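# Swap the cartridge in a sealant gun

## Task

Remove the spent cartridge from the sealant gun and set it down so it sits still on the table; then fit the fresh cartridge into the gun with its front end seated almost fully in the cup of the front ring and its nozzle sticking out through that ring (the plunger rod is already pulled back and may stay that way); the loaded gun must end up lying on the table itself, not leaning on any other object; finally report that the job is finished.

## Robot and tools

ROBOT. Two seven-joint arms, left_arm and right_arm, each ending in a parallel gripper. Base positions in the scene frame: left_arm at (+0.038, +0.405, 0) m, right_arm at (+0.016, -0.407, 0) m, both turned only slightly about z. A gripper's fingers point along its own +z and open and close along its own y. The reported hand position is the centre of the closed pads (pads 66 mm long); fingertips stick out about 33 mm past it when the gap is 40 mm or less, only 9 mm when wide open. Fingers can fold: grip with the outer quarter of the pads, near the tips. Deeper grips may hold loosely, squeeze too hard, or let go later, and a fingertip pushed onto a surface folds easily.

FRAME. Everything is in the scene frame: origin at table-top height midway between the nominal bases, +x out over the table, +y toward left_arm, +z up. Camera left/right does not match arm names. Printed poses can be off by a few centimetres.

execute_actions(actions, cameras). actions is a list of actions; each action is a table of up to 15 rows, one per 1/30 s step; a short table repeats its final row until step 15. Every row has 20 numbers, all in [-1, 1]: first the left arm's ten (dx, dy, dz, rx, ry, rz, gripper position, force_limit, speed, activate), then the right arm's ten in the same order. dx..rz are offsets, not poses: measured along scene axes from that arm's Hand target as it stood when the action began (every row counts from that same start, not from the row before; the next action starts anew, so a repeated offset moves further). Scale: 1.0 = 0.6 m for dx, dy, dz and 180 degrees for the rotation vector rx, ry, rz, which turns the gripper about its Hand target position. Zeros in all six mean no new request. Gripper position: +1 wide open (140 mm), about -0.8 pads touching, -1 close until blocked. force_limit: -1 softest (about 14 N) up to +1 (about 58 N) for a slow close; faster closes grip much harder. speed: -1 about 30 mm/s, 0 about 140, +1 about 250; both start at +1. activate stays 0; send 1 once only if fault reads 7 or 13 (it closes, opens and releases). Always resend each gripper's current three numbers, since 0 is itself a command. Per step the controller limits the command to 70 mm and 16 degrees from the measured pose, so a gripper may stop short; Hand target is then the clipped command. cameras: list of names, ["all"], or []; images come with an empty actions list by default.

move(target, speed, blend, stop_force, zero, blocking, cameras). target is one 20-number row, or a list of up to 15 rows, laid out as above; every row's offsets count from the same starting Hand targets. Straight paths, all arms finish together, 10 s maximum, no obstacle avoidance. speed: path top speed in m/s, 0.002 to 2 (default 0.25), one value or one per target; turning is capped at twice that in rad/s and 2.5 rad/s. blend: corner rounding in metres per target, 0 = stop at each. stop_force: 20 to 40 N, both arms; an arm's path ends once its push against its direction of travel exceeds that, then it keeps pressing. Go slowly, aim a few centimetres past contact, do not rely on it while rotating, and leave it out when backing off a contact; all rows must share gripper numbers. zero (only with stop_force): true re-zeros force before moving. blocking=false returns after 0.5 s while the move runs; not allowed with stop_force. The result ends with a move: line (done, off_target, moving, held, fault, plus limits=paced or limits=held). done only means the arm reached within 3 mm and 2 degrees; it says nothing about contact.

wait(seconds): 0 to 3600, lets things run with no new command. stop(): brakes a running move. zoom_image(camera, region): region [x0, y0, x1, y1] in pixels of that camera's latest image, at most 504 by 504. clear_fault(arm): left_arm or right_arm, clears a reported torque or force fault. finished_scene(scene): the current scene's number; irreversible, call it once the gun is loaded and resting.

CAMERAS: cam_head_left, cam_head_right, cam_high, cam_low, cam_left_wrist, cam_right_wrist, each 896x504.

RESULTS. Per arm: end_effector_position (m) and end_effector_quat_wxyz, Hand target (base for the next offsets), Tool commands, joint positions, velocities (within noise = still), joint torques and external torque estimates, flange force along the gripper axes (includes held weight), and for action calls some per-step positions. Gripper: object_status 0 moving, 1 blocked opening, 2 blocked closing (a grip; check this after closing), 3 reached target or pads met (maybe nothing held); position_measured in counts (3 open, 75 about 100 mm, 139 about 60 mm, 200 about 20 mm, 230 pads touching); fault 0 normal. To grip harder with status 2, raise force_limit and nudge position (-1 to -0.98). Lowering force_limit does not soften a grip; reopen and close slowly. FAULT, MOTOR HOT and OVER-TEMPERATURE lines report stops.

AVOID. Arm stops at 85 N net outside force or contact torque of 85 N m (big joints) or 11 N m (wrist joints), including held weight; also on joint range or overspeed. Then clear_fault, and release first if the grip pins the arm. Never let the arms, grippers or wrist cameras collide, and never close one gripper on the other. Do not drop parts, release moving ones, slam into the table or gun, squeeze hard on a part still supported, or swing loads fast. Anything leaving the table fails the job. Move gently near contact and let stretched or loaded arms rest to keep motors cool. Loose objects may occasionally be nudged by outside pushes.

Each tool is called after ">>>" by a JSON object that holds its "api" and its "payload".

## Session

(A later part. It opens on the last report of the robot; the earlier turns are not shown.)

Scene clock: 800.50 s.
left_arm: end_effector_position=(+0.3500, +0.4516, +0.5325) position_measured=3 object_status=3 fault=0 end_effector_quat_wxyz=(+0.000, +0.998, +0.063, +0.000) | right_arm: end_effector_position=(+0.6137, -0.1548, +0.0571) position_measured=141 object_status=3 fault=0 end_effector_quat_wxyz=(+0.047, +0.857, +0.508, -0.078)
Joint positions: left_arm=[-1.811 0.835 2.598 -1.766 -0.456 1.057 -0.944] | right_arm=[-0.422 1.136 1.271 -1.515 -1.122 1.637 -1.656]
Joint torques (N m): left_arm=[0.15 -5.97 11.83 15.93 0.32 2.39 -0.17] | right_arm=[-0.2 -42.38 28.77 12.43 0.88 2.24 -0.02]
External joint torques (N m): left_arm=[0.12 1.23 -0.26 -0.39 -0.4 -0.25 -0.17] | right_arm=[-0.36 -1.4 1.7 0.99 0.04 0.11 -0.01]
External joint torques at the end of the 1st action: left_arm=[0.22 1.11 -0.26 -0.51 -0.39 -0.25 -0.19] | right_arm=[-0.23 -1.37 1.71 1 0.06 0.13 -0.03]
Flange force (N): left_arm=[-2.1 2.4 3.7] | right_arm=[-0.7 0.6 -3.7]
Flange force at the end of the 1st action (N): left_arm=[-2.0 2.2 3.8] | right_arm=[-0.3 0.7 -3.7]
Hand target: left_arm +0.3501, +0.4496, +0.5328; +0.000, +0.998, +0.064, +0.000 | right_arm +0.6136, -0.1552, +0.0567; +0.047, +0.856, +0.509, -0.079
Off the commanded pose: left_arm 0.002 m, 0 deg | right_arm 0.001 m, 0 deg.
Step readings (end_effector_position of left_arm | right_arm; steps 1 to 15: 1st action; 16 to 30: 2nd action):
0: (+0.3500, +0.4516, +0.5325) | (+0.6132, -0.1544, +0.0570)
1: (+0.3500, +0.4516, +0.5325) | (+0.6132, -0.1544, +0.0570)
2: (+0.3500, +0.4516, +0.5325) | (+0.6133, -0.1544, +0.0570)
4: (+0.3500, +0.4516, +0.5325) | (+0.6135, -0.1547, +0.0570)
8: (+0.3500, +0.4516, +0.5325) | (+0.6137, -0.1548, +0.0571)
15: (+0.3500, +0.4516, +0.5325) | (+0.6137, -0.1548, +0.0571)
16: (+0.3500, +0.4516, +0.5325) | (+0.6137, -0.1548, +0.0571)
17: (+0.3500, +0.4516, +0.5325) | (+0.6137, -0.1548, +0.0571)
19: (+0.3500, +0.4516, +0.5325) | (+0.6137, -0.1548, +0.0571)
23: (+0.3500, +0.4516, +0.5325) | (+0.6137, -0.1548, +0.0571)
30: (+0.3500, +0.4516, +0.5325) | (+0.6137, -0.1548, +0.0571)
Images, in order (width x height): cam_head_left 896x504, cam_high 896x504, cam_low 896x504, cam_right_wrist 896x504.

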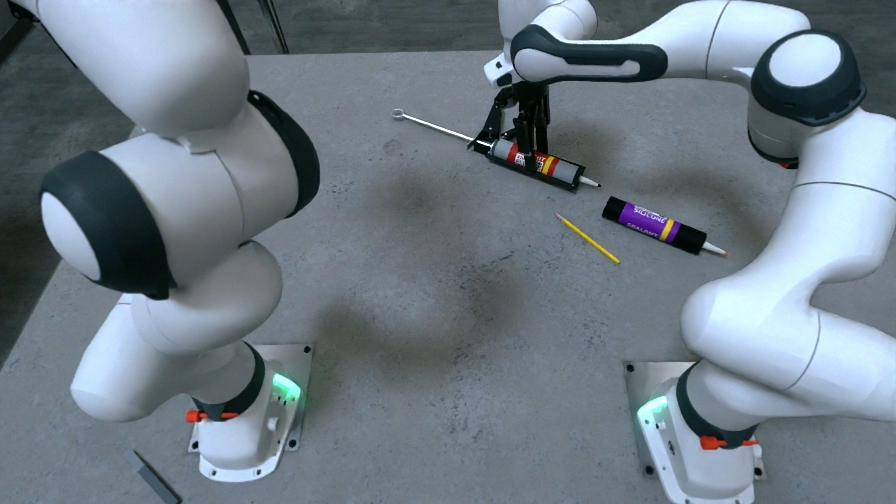

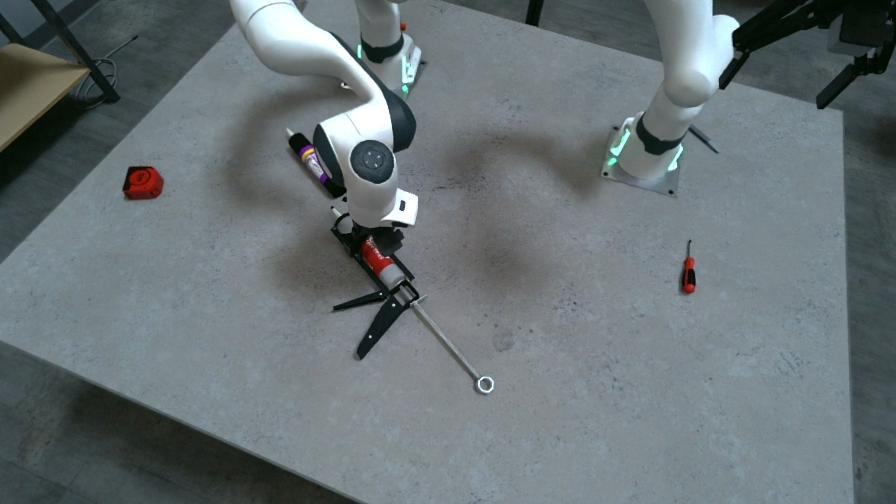

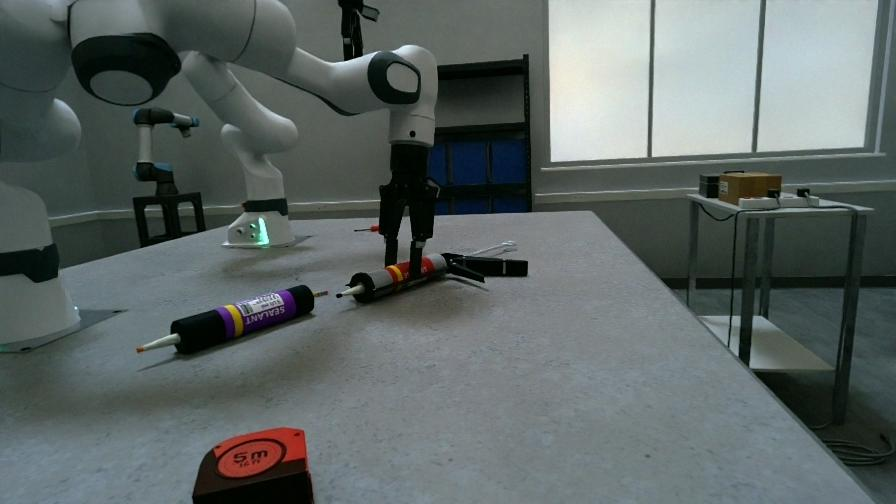

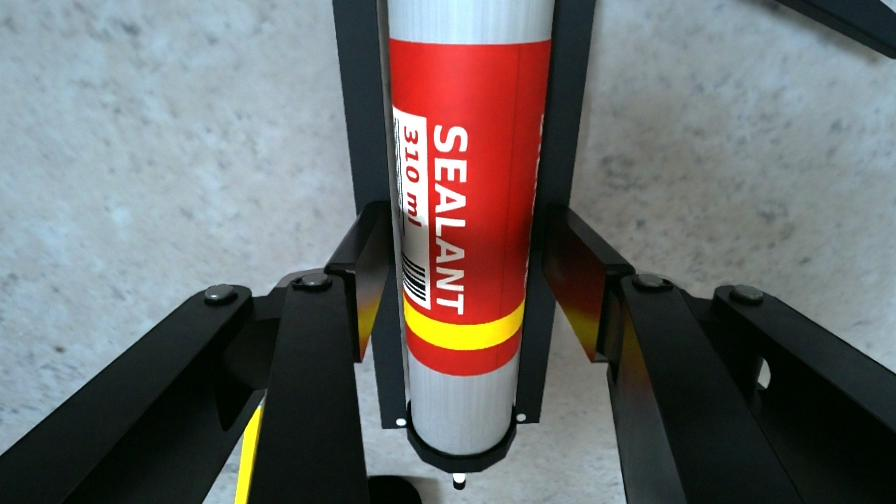

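>>> {"api": "move", "payload": {"target": [[0,0,0,0,0,0,1,1,1,0, 0,0,0.04,0,0,0,-0.03,-0.3,-1,0],[0,0,0,0,0,0,1,1,1,0, -0.0048,-0.0088,0.03,0.0513,-0.0279,0,-0.03,-0.3,-1,0]], "speed": 0.06, "cameras": ["cam_low","cam_right_wrist","cam_head_left","cam_high"]}}

>>> {"api": "zoom_image", "payload": {"camera": "cam_low", "region": [325, 235, 465, 305]}}

>>> {"api": "zoom_image", "payload": {"camera": "cam_head_left", "region": [460, 90, 600, 200]}}

>>> {"api": "zoom_image", "payload": {"camera": "cam_right_wrist", "region": [340, 0, 600, 504]}}

Scene clock: 813.93 s.
left_arm: end_effector_position=(+0.3500, +0.4516, +0.5325) position_measured=3 object_status=3 fault=0 end_effector_quat_wxyz=(+0.000, +0.998, +0.063, +0.000) | right_arm: end_effector_position=(+0.6098, -0.1612, +0.0744) position_measured=132 object_status=3 fault=0 end_effector_quat_wxyz=(+0.000, +0.858, +0.514, -0.002)
Joint positions: left_arm=[-1.811 0.835 2.598 -1.766 -0.456 1.057 -0.944] | right_arm=[-0.658 1.128 1.382 -1.75 -1.153 1.812 -1.641]
Joint velocities: left_arm=[within noise] | right_arm=[0 0 -0.001 0 -0.002 0.004 0.003]
Joint torques (N m): left_arm=[0.15 -5.99 11.89 15.97 0.31 2.39 -0.21] | right_arm=[-0.66 -35.95 30.97 10.44 0.62 2.94 0.46]
External joint torques (N m): left_arm=[0.17 1.11 -0.19 -0.39 -0.4 -0.25 -0.21] | right_arm=[-0.6 -1.61 2.21 -0.21 -0.24 0.33 0.46]
Flange force (N): left_arm=[-1.9 2.3 3.4] | right_arm=[-5.8 -4.5 -3.9]
Hand target: left_arm +0.3501, +0.4496, +0.5328; +0.000, +0.998, +0.064, +0.000 | right_arm +0.6107, -0.1605, +0.0747; +0.000, +0.859, +0.512, +0.000
Off the commanded pose: left_arm 0.002 m, 0 deg | right_arm 0.001 m, 0 deg.
move: done
Images, in order (width x height): cam_head_left 896x504, cam_high 896x504, cam_low 896x504, cam_right_wrist 896x504.

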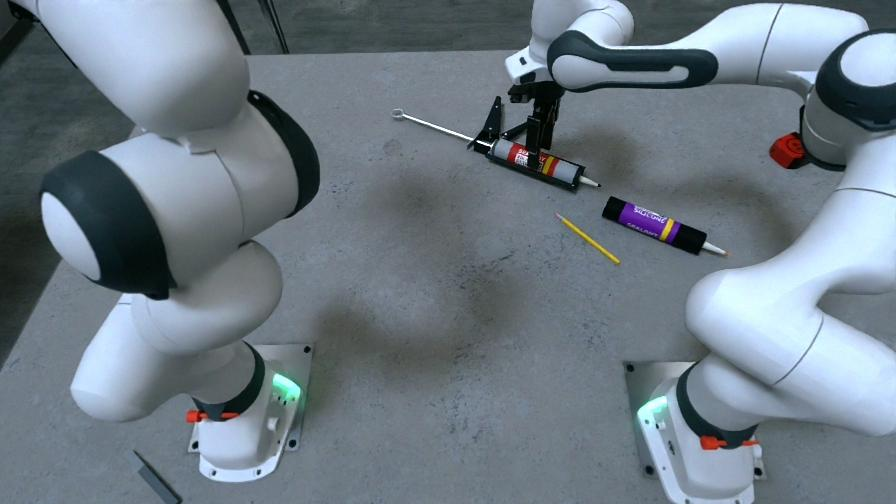

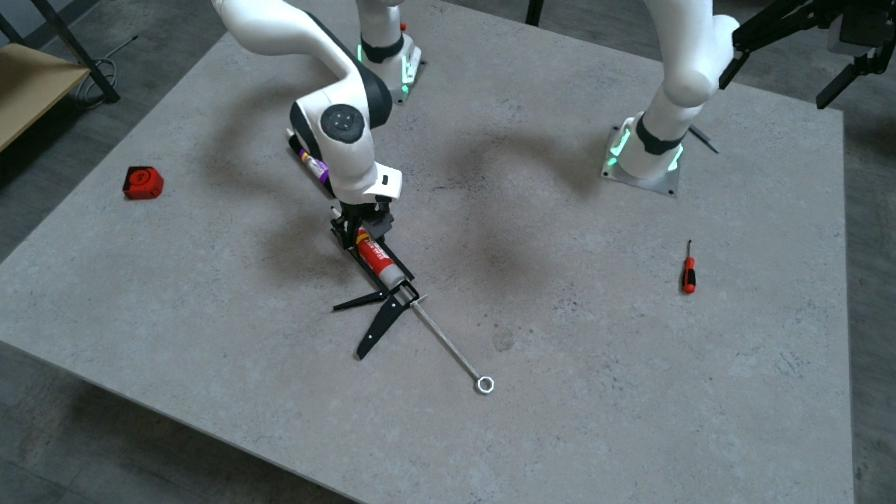

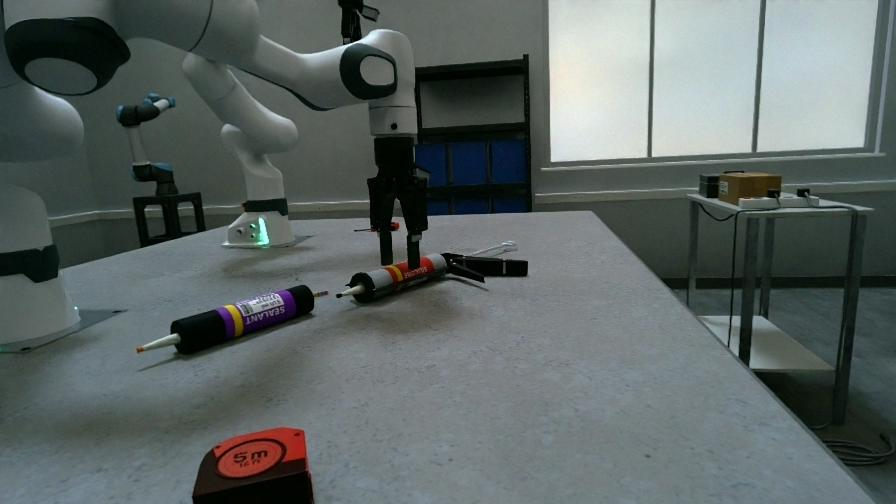

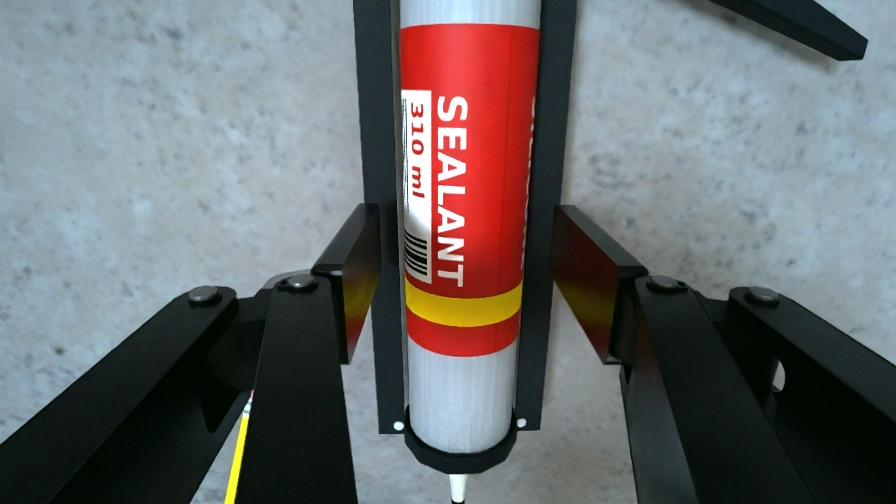

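Scaled by 3.600 from the camera's image (finer frame: 1280x720).

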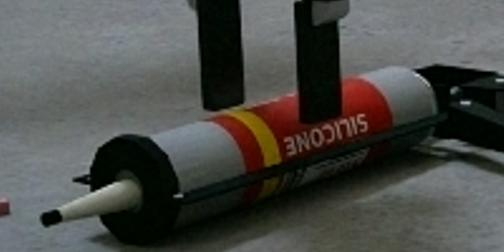

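Scaled by 3.600 from the camera's image (finer frame: 1280x720).

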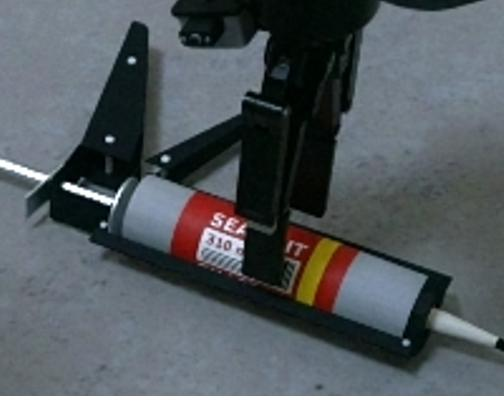

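Scaled by 1.000.

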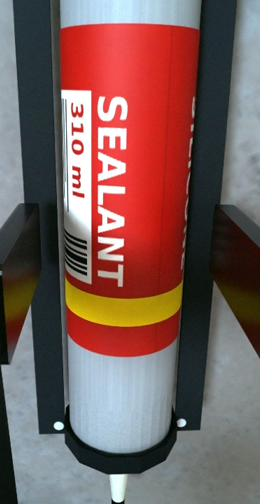

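>>> {"api": "move", "payload": {"target": [0,0,0,0,0,0,1,1,1,0, 0,0,-0.021,0,0,0,-0.03,-0.3,-1,0], "speed": 0.05, "cameras": ["cam_low","cam_right_wrist"]}}

>>> {"api": "zoom_image", "payload": {"camera": "cam_low", "region": [325, 235, 465, 305]}}

Scene clock: 818.83 s.
left_arm: end_effector_position=(+0.3500, +0.4516, +0.5325) position_measured=3 object_status=3 fault=0 end_effector_quat_wxyz=(+0.000, +0.998, +0.063, +0.000) | right_arm: end_effector_position=(+0.6103, -0.1619, +0.0626) position_measured=132 object_status=3 fault=0 end_effector_quat_wxyz=(+0.000, +0.858, +0.514, -0.002)
Joint positions: left_arm=[-1.811 0.835 2.598 -1.766 -0.456 1.057 -0.944] | right_arm=[-0.655 1.138 1.363 -1.754 -1.166 1.831 -1.636]
Joint velocities: left_arm=[within noise] | right_arm=[0 0 0 0 0 0.005 0.003]
Joint torques (N m): left_arm=[0.12 -5.95 11.84 15.99 0.31 2.39 -0.15] | right_arm=[0.11 -35.97 30.69 10.4 0.47 2.97 0.37]
External joint torques (N m): left_arm=[0.1 1.22 -0.19 -0.32 -0.4 -0.25 -0.15] | right_arm=[-0.05 -1.41 1.81 0.06 -0.39 0.34 0.37]
Flange force (N): left_arm=[-2.2 2.3 3.4] | right_arm=[-2.6 -2.7 -3.0]
Hand target: left_arm +0.3501, +0.4496, +0.5328; +0.000, +0.998, +0.064, +0.000 | right_arm +0.6107, -0.1605, +0.0621; +0.000, +0.859, +0.512, +0.000
Off the commanded pose: left_arm 0.002 m, 0 deg | right_arm 0.002 m, 0 deg.
move: done

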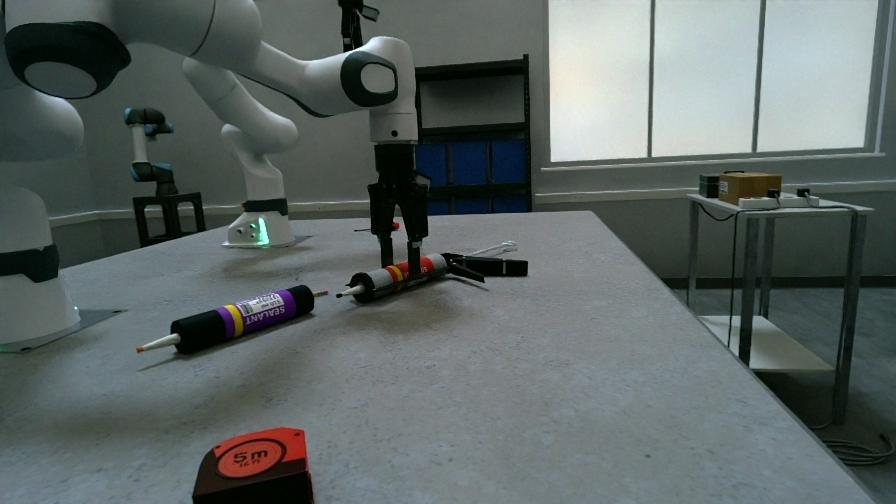

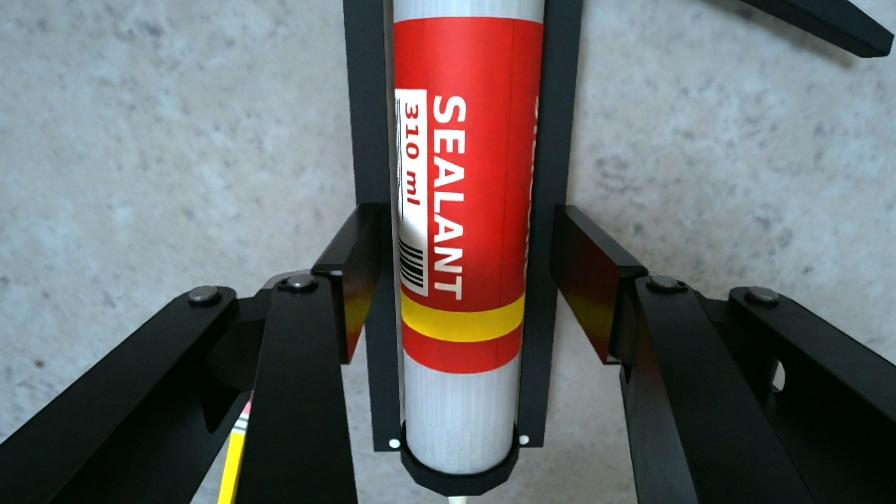

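Scaled by 3.600 from the camera's image (finer frame: 1280x720).

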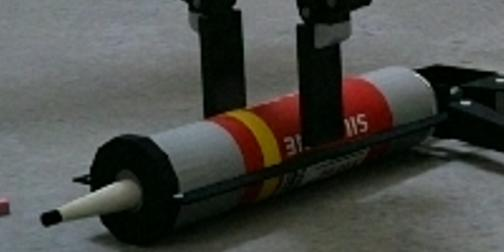

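>>> {"api": "execute_actions", "payload": {"actions": [[[0,0,0,0,0,0,1,1,1,0, 0,0,0,0,0,0,-1,-0.3,-1,0]],[[0,0,0,0,0,0,1,1,1,0, 0,0,0,0,0,0,-1,-0.3,-1,0]],[[0,0,0,0,0,0,1,1,1,0, 0,0,0,0,0,0,-1,-0.3,-1,0]]], "cameras": ["cam_right_wrist"]}}

>>> {"api": "move", "payload": {"target": [0,0,0,0,0,0,1,1,1,0, -0.004,-0.0073,0,0,0,0,-1,-0.3,-1,0], "speed": 0.02, "cameras": ["cam_low","cam_right_wrist","cam_head_left","cam_high"]}}

>>> {"api": "zoom_image", "payload": {"camera": "cam_head_left", "region": [545, 145, 605, 205]}}

>>> {"api": "zoom_image", "payload": {"camera": "cam_head_left", "region": [460, 110, 520, 170]}}

>>> {"api": "zoom_image", "payload": {"camera": "cam_low", "region": [330, 250, 390, 310]}}

Scene clock: 829.40 s.
left_arm: end_effector_position=(+0.3500, +0.4516, +0.5325) position_measured=3 object_status=3 fault=0 end_effector_quat_wxyz=(+0.000, +0.998, +0.063, +0.000) | right_arm: end_effector_position=(+0.6103, -0.1614, +0.0626) position_measured=161 object_status=2 fault=0 end_effector_quat_wxyz=(+0.000, +0.858, +0.514, -0.001)
Joint positions: left_arm=[-1.811 0.835 2.598 -1.766 -0.456 1.057 -0.944] | right_arm=[-0.654 1.138 1.363 -1.754 -1.166 1.832 -1.636]
Joint torques (N m): left_arm=[0.19 -5.92 11.85 15.93 0.32 2.38 -0.2] | right_arm=[-0.03 -35.65 29.9 10.52 0.63 2.93 0.4]
External joint torques (N m): left_arm=[0.21 1.17 -0.24 -0.46 -0.39 -0.26 -0.2] | right_arm=[-0.12 -1.07 1.05 0.16 -0.23 0.31 0.4]
External joint torques at the end of the 1st action: left_arm=[0.19 1.25 -0.22 -0.42 -0.4 -0.26 -0.16] | right_arm=[0.11 -1.61 1.73 0.07 -0.23 0.32 0.42]
External joint torques at the end of the 2nd action: left_arm=[0.27 1.1 -0.17 -0.52 -0.37 -0.25 -0.14] | right_arm=[0.08 -1.09 1.17 0.05 -0.21 0.32 0.36]
Flange force (N): left_arm=[-2.1 2.3 3.8] | right_arm=[-1.6 -1.9 -1.8]
Flange force at the end of the 1st action (N): left_arm=[-2.2 2.4 3.8] | right_arm=[-2.0 -2.8 -3.2]
Flange force at the end of the 2nd action (N): left_arm=[-2.2 2.0 3.9] | right_arm=[-1.4 -2.1 -1.9]
Hand target: left_arm +0.3501, +0.4496, +0.5328; +0.000, +0.998, +0.064, +0.000 | right_arm +0.6107, -0.1605, +0.0621; +0.000, +0.859, +0.512, +0.000
Off the commanded pose: left_arm 0.002 m, 0 deg | right_arm 0.001 m, 0 deg.
Step readings (end_effector_position of left_arm | right_arm; steps 1 to 15: 1st action; 16 to 30: 2nd action; 31 to 45: 3rd action):
0: (+0.3500, +0.4516, +0.5325) | (+0.6104, -0.1617, +0.0627)
1: (+0.3500, +0.4516, +0.5325) | (+0.6104, -0.1617, +0.0627)
2: (+0.3500, +0.4516, +0.5325) | (+0.6104, -0.1617, +0.0627)
4: (+0.3500, +0.4516, +0.5325) | (+0.6104, -0.1617, +0.0626)
8: (+0.3500, +0.4516, +0.5325) | (+0.6104, -0.1617, +0.0625)
15: (+0.3500, +0.4516, +0.5325) | (+0.6104, -0.1617, +0.0625)
16: (+0.3500, +0.4516, +0.5325) | (+0.6104, -0.1617, +0.0625)
17: (+0.3500, +0.4516, +0.5325) | (+0.6103, -0.1615, +0.0625)
19: (+0.3500, +0.4516, +0.5325) | (+0.6103, -0.1614, +0.0625)
23: (+0.3500, +0.4516, +0.5325) | (+0.6103, -0.1614, +0.0626)
30: (+0.3500, +0.4516, +0.5325) | (+0.6103, -0.1614, +0.0626)
31: (+0.3500, +0.4516, +0.5325) | (+0.6103, -0.1614, +0.0626)
32: (+0.3500, +0.4516, +0.5325) | (+0.6103, -0.1614, +0.0626)
34: (+0.3500, +0.4516, +0.5325) | (+0.6103, -0.1614, +0.0626)
38: (+0.3500, +0.4516, +0.5325) | (+0.6103, -0.1614, +0.0626)
45: (+0.3500, +0.4516, +0.5325) | (+0.6103, -0.1614, +0.0626)

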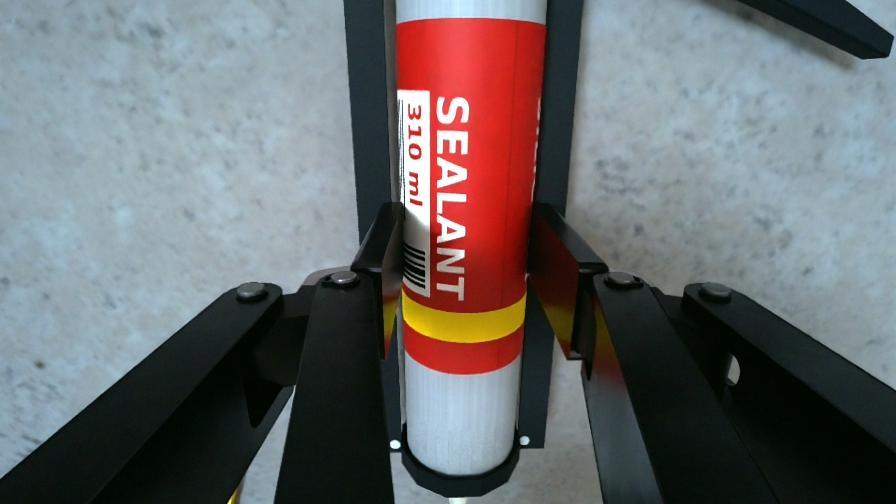

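Scene clock: 830.00 s.
left_arm: end_effector_position=(+0.3500, +0.4516, +0.5325) position_measured=3 object_status=3 fault=0 end_effector_quat_wxyz=(+0.000, +0.998, +0.063, +0.000) | right_arm: end_effector_position=(+0.6084, -0.1624, +0.0628) position_measured=161 object_status=2 fault=0 end_effector_quat_wxyz=(-0.002, +0.857, +0.515, +0.001)
Joint positions: left_arm=[-1.811 0.835 2.598 -1.766 -0.456 1.057 -0.944] | right_arm=[-0.666 1.135 1.366 -1.77 -1.167 1.842 -1.636]
Joint torques (N m): left_arm=[0.15 -5.96 11.85 15.97 0.32 2.37 -0.2] | right_arm=[-1.51 -36.67 30.22 9.82 1.02 2.19 0.34]
External joint torques (N m): left_arm=[0.08 1.25 -0.33 -0.35 -0.41 -0.27 -0.2] | right_arm=[-1.57 -2.48 1.34 -0.6 0.16 -0.45 0.34]
Flange force (N): left_arm=[-2.0 2.6 3.5] | right_arm=[-9.4 -5.4 -5.7]
Hand target: left_arm +0.3501, +0.4496, +0.5328; +0.000, +0.998, +0.064, +0.000 | right_arm +0.6083, -0.1649, +0.0621; +0.000, +0.859, +0.512, +0.000
Off the commanded pose: left_arm 0.002 m, 0 deg | right_arm 0.003 m, 1 deg.
move: done
Images, in order (width x height): cam_head_left 896x504, cam_high 896x504, cam_low 896x504, cam_right_wrist 896x504.

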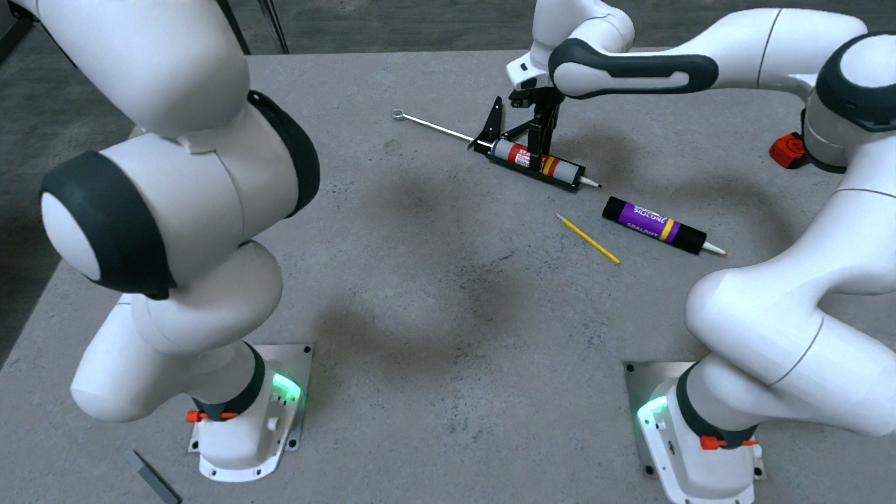

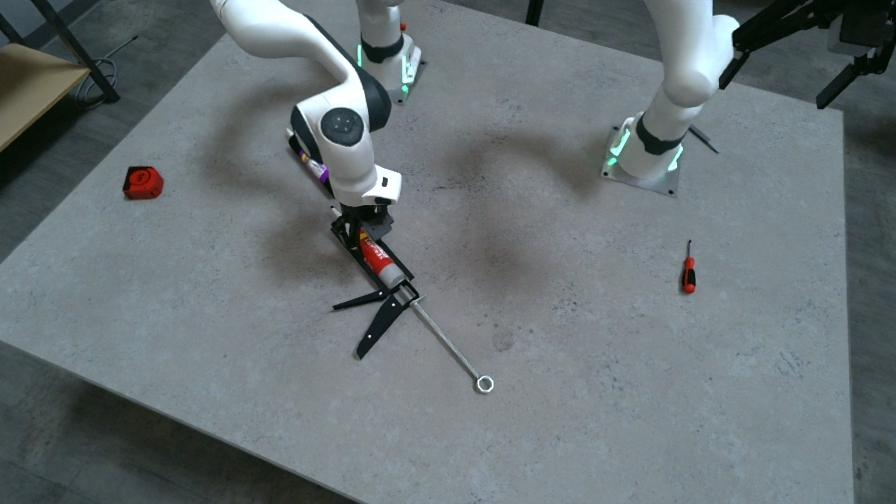

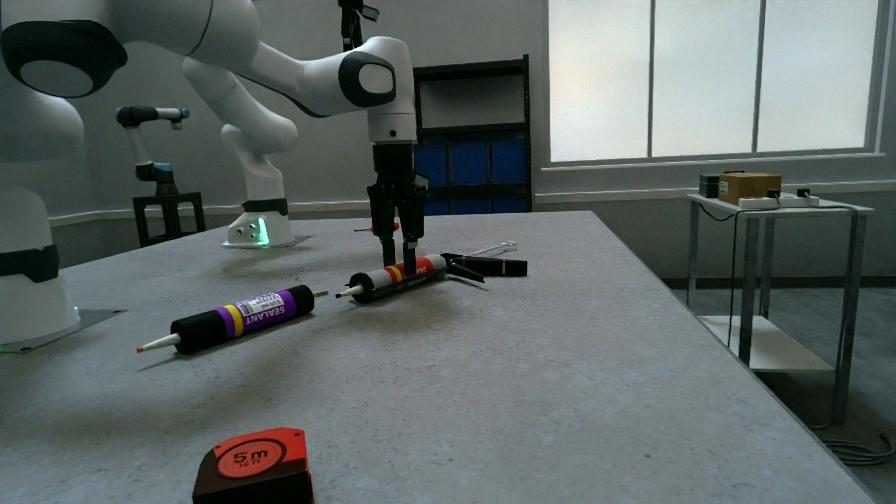

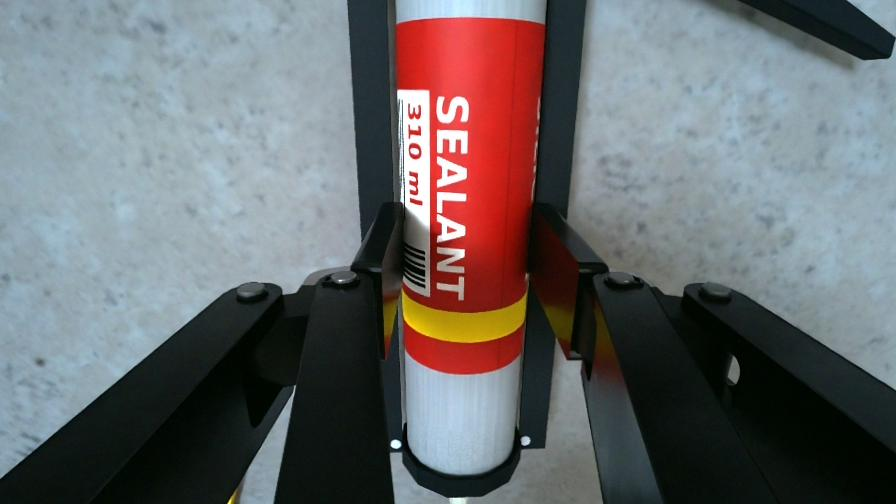

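Scaled by 8.400 from the camera's image (finer frame: 1280x720).

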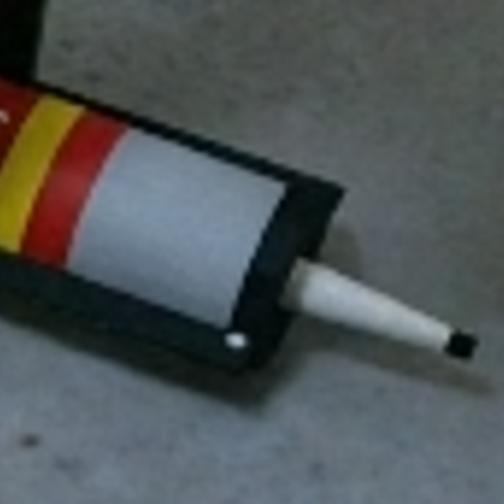

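Scaled by 8.400 from the camera's image (finer frame: 1280x720).

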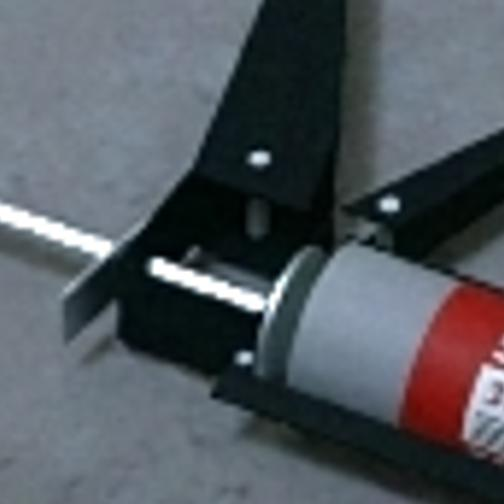

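Scaled by 8.400 from the camera's image (finer frame: 1280x720).

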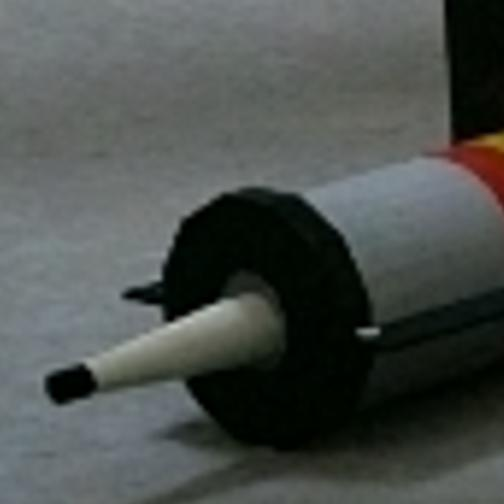

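>>> {"api": "move", "payload": {"target": [0,0,0,0,0,0,1,1,1,0, 0.0008,0.0035,0.001,0,0,0,-1,-0.3,-1,0], "speed": 0.02}}

>>> {"api": "move", "payload": {"target": [[0,0,0,0,0,0,1,1,1,0, 0,0,0,0,0,0,-0.03,-0.3,-1,0],[0,0,0,0,0,0,1,1,1,0, 0,0,0.12,0,0,0,-0.03,-0.3,-1,0],[0,0,0,0,0,0,1,1,1,0, -0.1,-0.1,0.4,0,0,0,-0.03,-0.3,-1,0]], "speed": [0.05,0.1,0.2], "blend": [0,0.02,0], "cameras": ["all"]}}

>>> {"api": "zoom_image", "payload": {"camera": "cam_low", "region": [325, 235, 465, 305]}}

>>> {"api": "zoom_image", "payload": {"camera": "cam_head_left", "region": [460, 90, 620, 210]}}

>>> {"api": "zoom_image", "payload": {"camera": "cam_high", "region": [320, 190, 440, 310]}}

Scene clock: 842.53 s.
left_arm: end_effector_position=(+0.3500, +0.4516, +0.5325) position_measured=3 object_status=3 fault=0 end_effector_quat_wxyz=(+0.000, +0.998, +0.063, +0.000) | right_arm: end_effector_position=(+0.6088, -0.1621, +0.0628) position_measured=161 object_status=2 fault=0 end_effector_quat_wxyz=(-0.001, +0.857, +0.515, +0.001)
Joint positions: left_arm=[-1.811 0.835 2.598 -1.766 -0.456 1.057 -0.944] | right_arm=[-0.664 1.134 1.365 -1.768 -1.167 1.841 -1.636]
Joint torques (N m): left_arm=[0.18 -6 11.86 15.94 0.33 2.4 -0.21] | right_arm=[0.24 -36.34 30.44 11.57 0.89 2.78 0.38]
External joint torques (N m): left_arm=[0.13 1.2 -0.19 -0.35 -0.39 -0.24 -0.21] | right_arm=[0.22 -1.97 1.46 1.06 0.03 0.13 0.38]
Flange force (N): left_arm=[-2.1 2.4 3.4] | right_arm=[1.7 0.1 -4.0]
Hand target: left_arm +0.3501, +0.4496, +0.5328; +0.000, +0.998, +0.064, +0.000 | right_arm +0.6088, -0.1628, +0.0627; +0.000, +0.859, +0.512, +0.000
Off the commanded pose: left_arm 0.002 m, 0 deg | right_arm 0.001 m, 0 deg.
move: done

Scene clock: 845.90 s.
left_arm: end_effector_position=(+0.3500, +0.4516, +0.5325) position_measured=3 object_status=3 fault=0 end_effector_quat_wxyz=(+0.000, +0.998, +0.063, +0.000) | right_arm: end_effector_position=(+0.5503, -0.2222, +0.3030) position_measured=132 object_status=3 fault=0 end_effector_quat_wxyz=(+0.001, +0.861, +0.508, +0.002)
Joint positions: left_arm=[-1.811 0.835 2.598 -1.766 -0.456 1.057 -0.944] | right_arm=[-0.981 0.914 1.825 -1.78 -0.879 1.506 -1.712]
Joint velocities: left_arm=[within noise] | right_arm=[0.001 0 0 0 0 -0.005 -0.005]
Joint torques (N m): left_arm=[0.19 -5.96 11.81 15.93 0.33 2.39 -0.22] | right_arm=[-0.65 -22.41 27.19 15.16 1.24 2.56 -0.06]
External joint torques (N m): left_arm=[0.27 1.06 -0.2 -0.51 -0.37 -0.25 -0.22] | right_arm=[-0.62 -0.21 2.55 0.16 0.36 -0.08 -0.06]
Flange force (N): left_arm=[-1.9 2.1 3.7] | right_arm=[-7.2 -4.6 -3.0]
Hand target: left_arm +0.3501, +0.4496, +0.5328; +0.000, +0.998, +0.064, +0.000 | right_arm +0.5488, -0.2228, +0.3027; +0.000, +0.859, +0.512, +0.000
Off the commanded pose: left_arm 0.002 m, 0 deg | right_arm 0.002 m, 1 deg.
move: done

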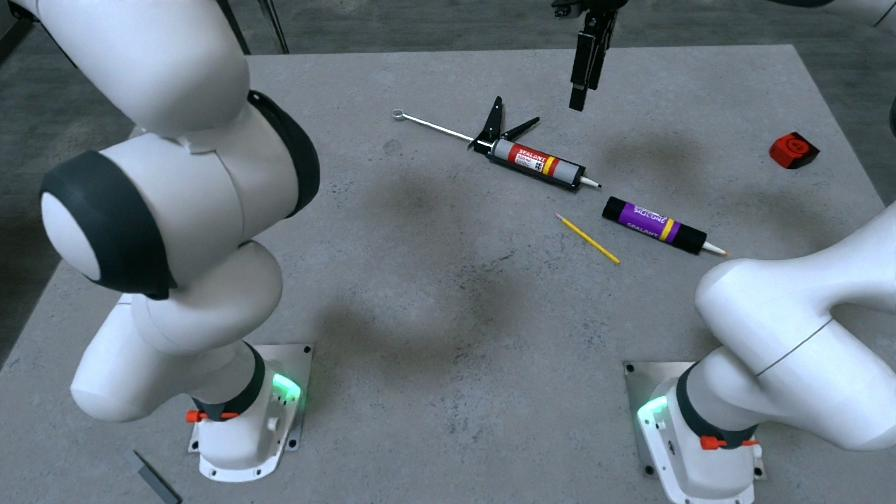

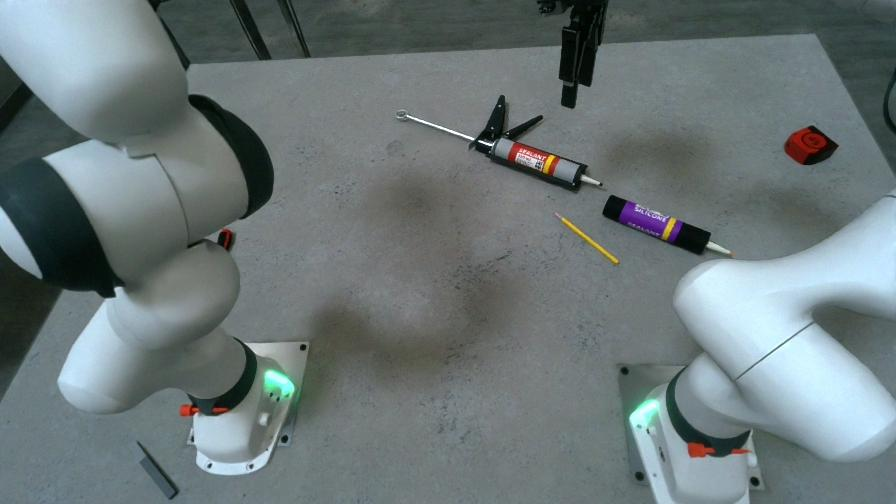

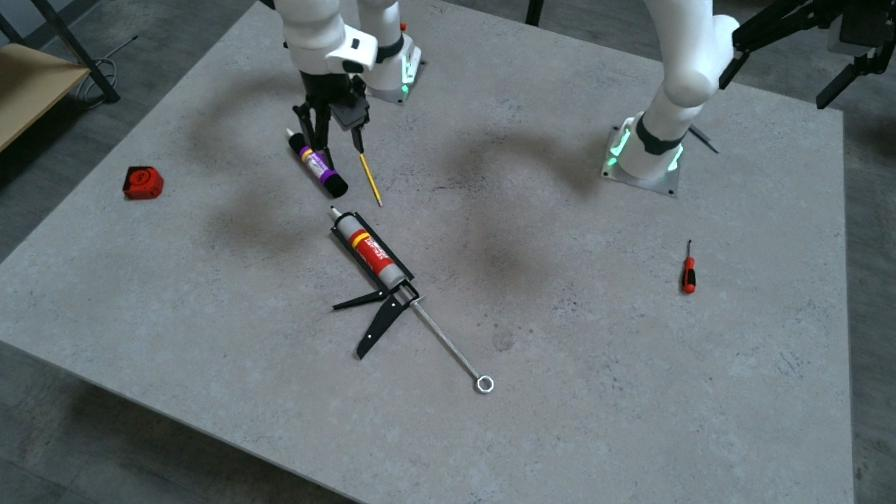

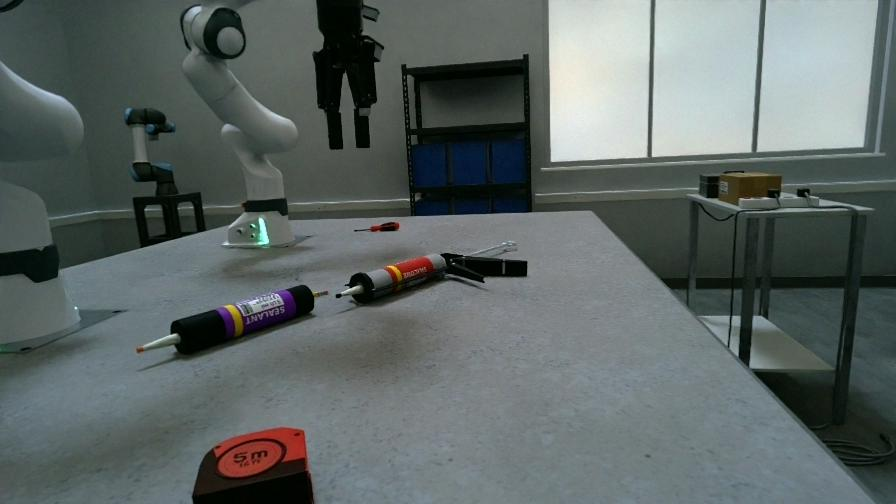

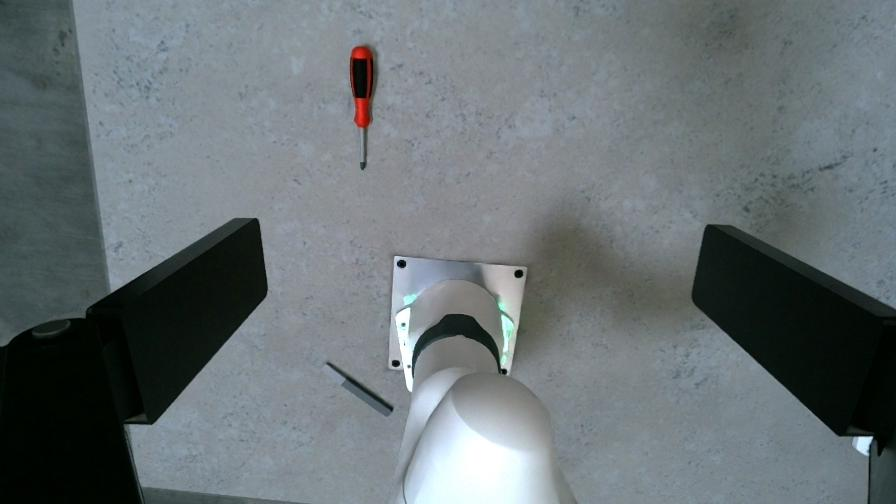

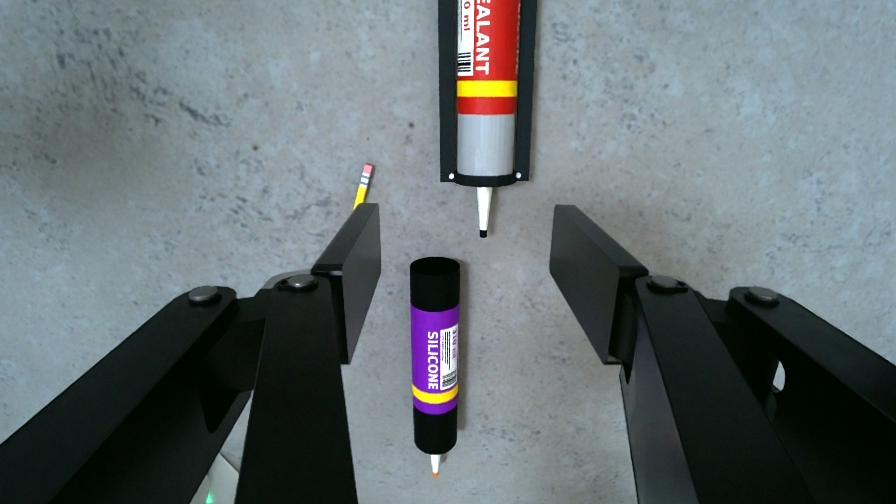

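Scaled by 3.600 from the camera's image (finer frame: 1280x720).

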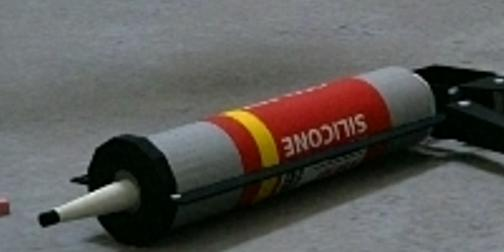

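Scaled by 3.150 from the camera's image (finer frame: 1280x720).

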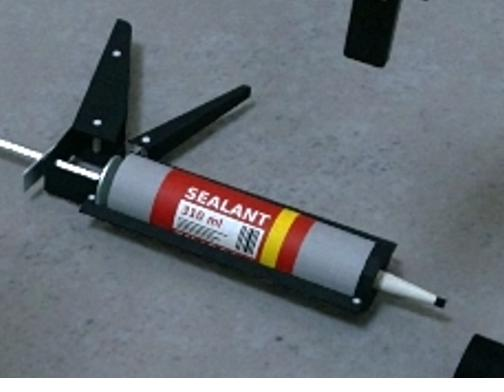

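Scaled by 4.200 from the camera's image (finer frame: 1280x720).

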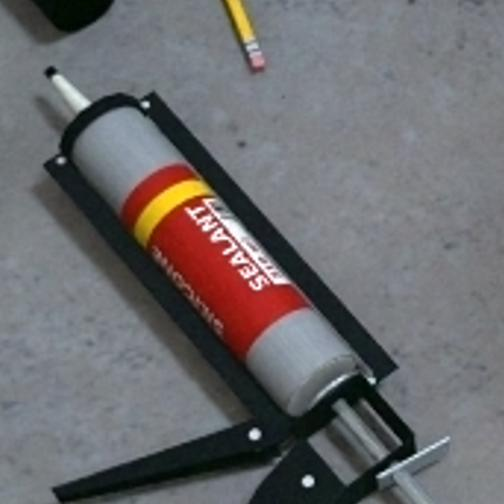

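>>> {"api": "finished_scene", "payload": {"scene": 1}}

The scene is finished: the task was done.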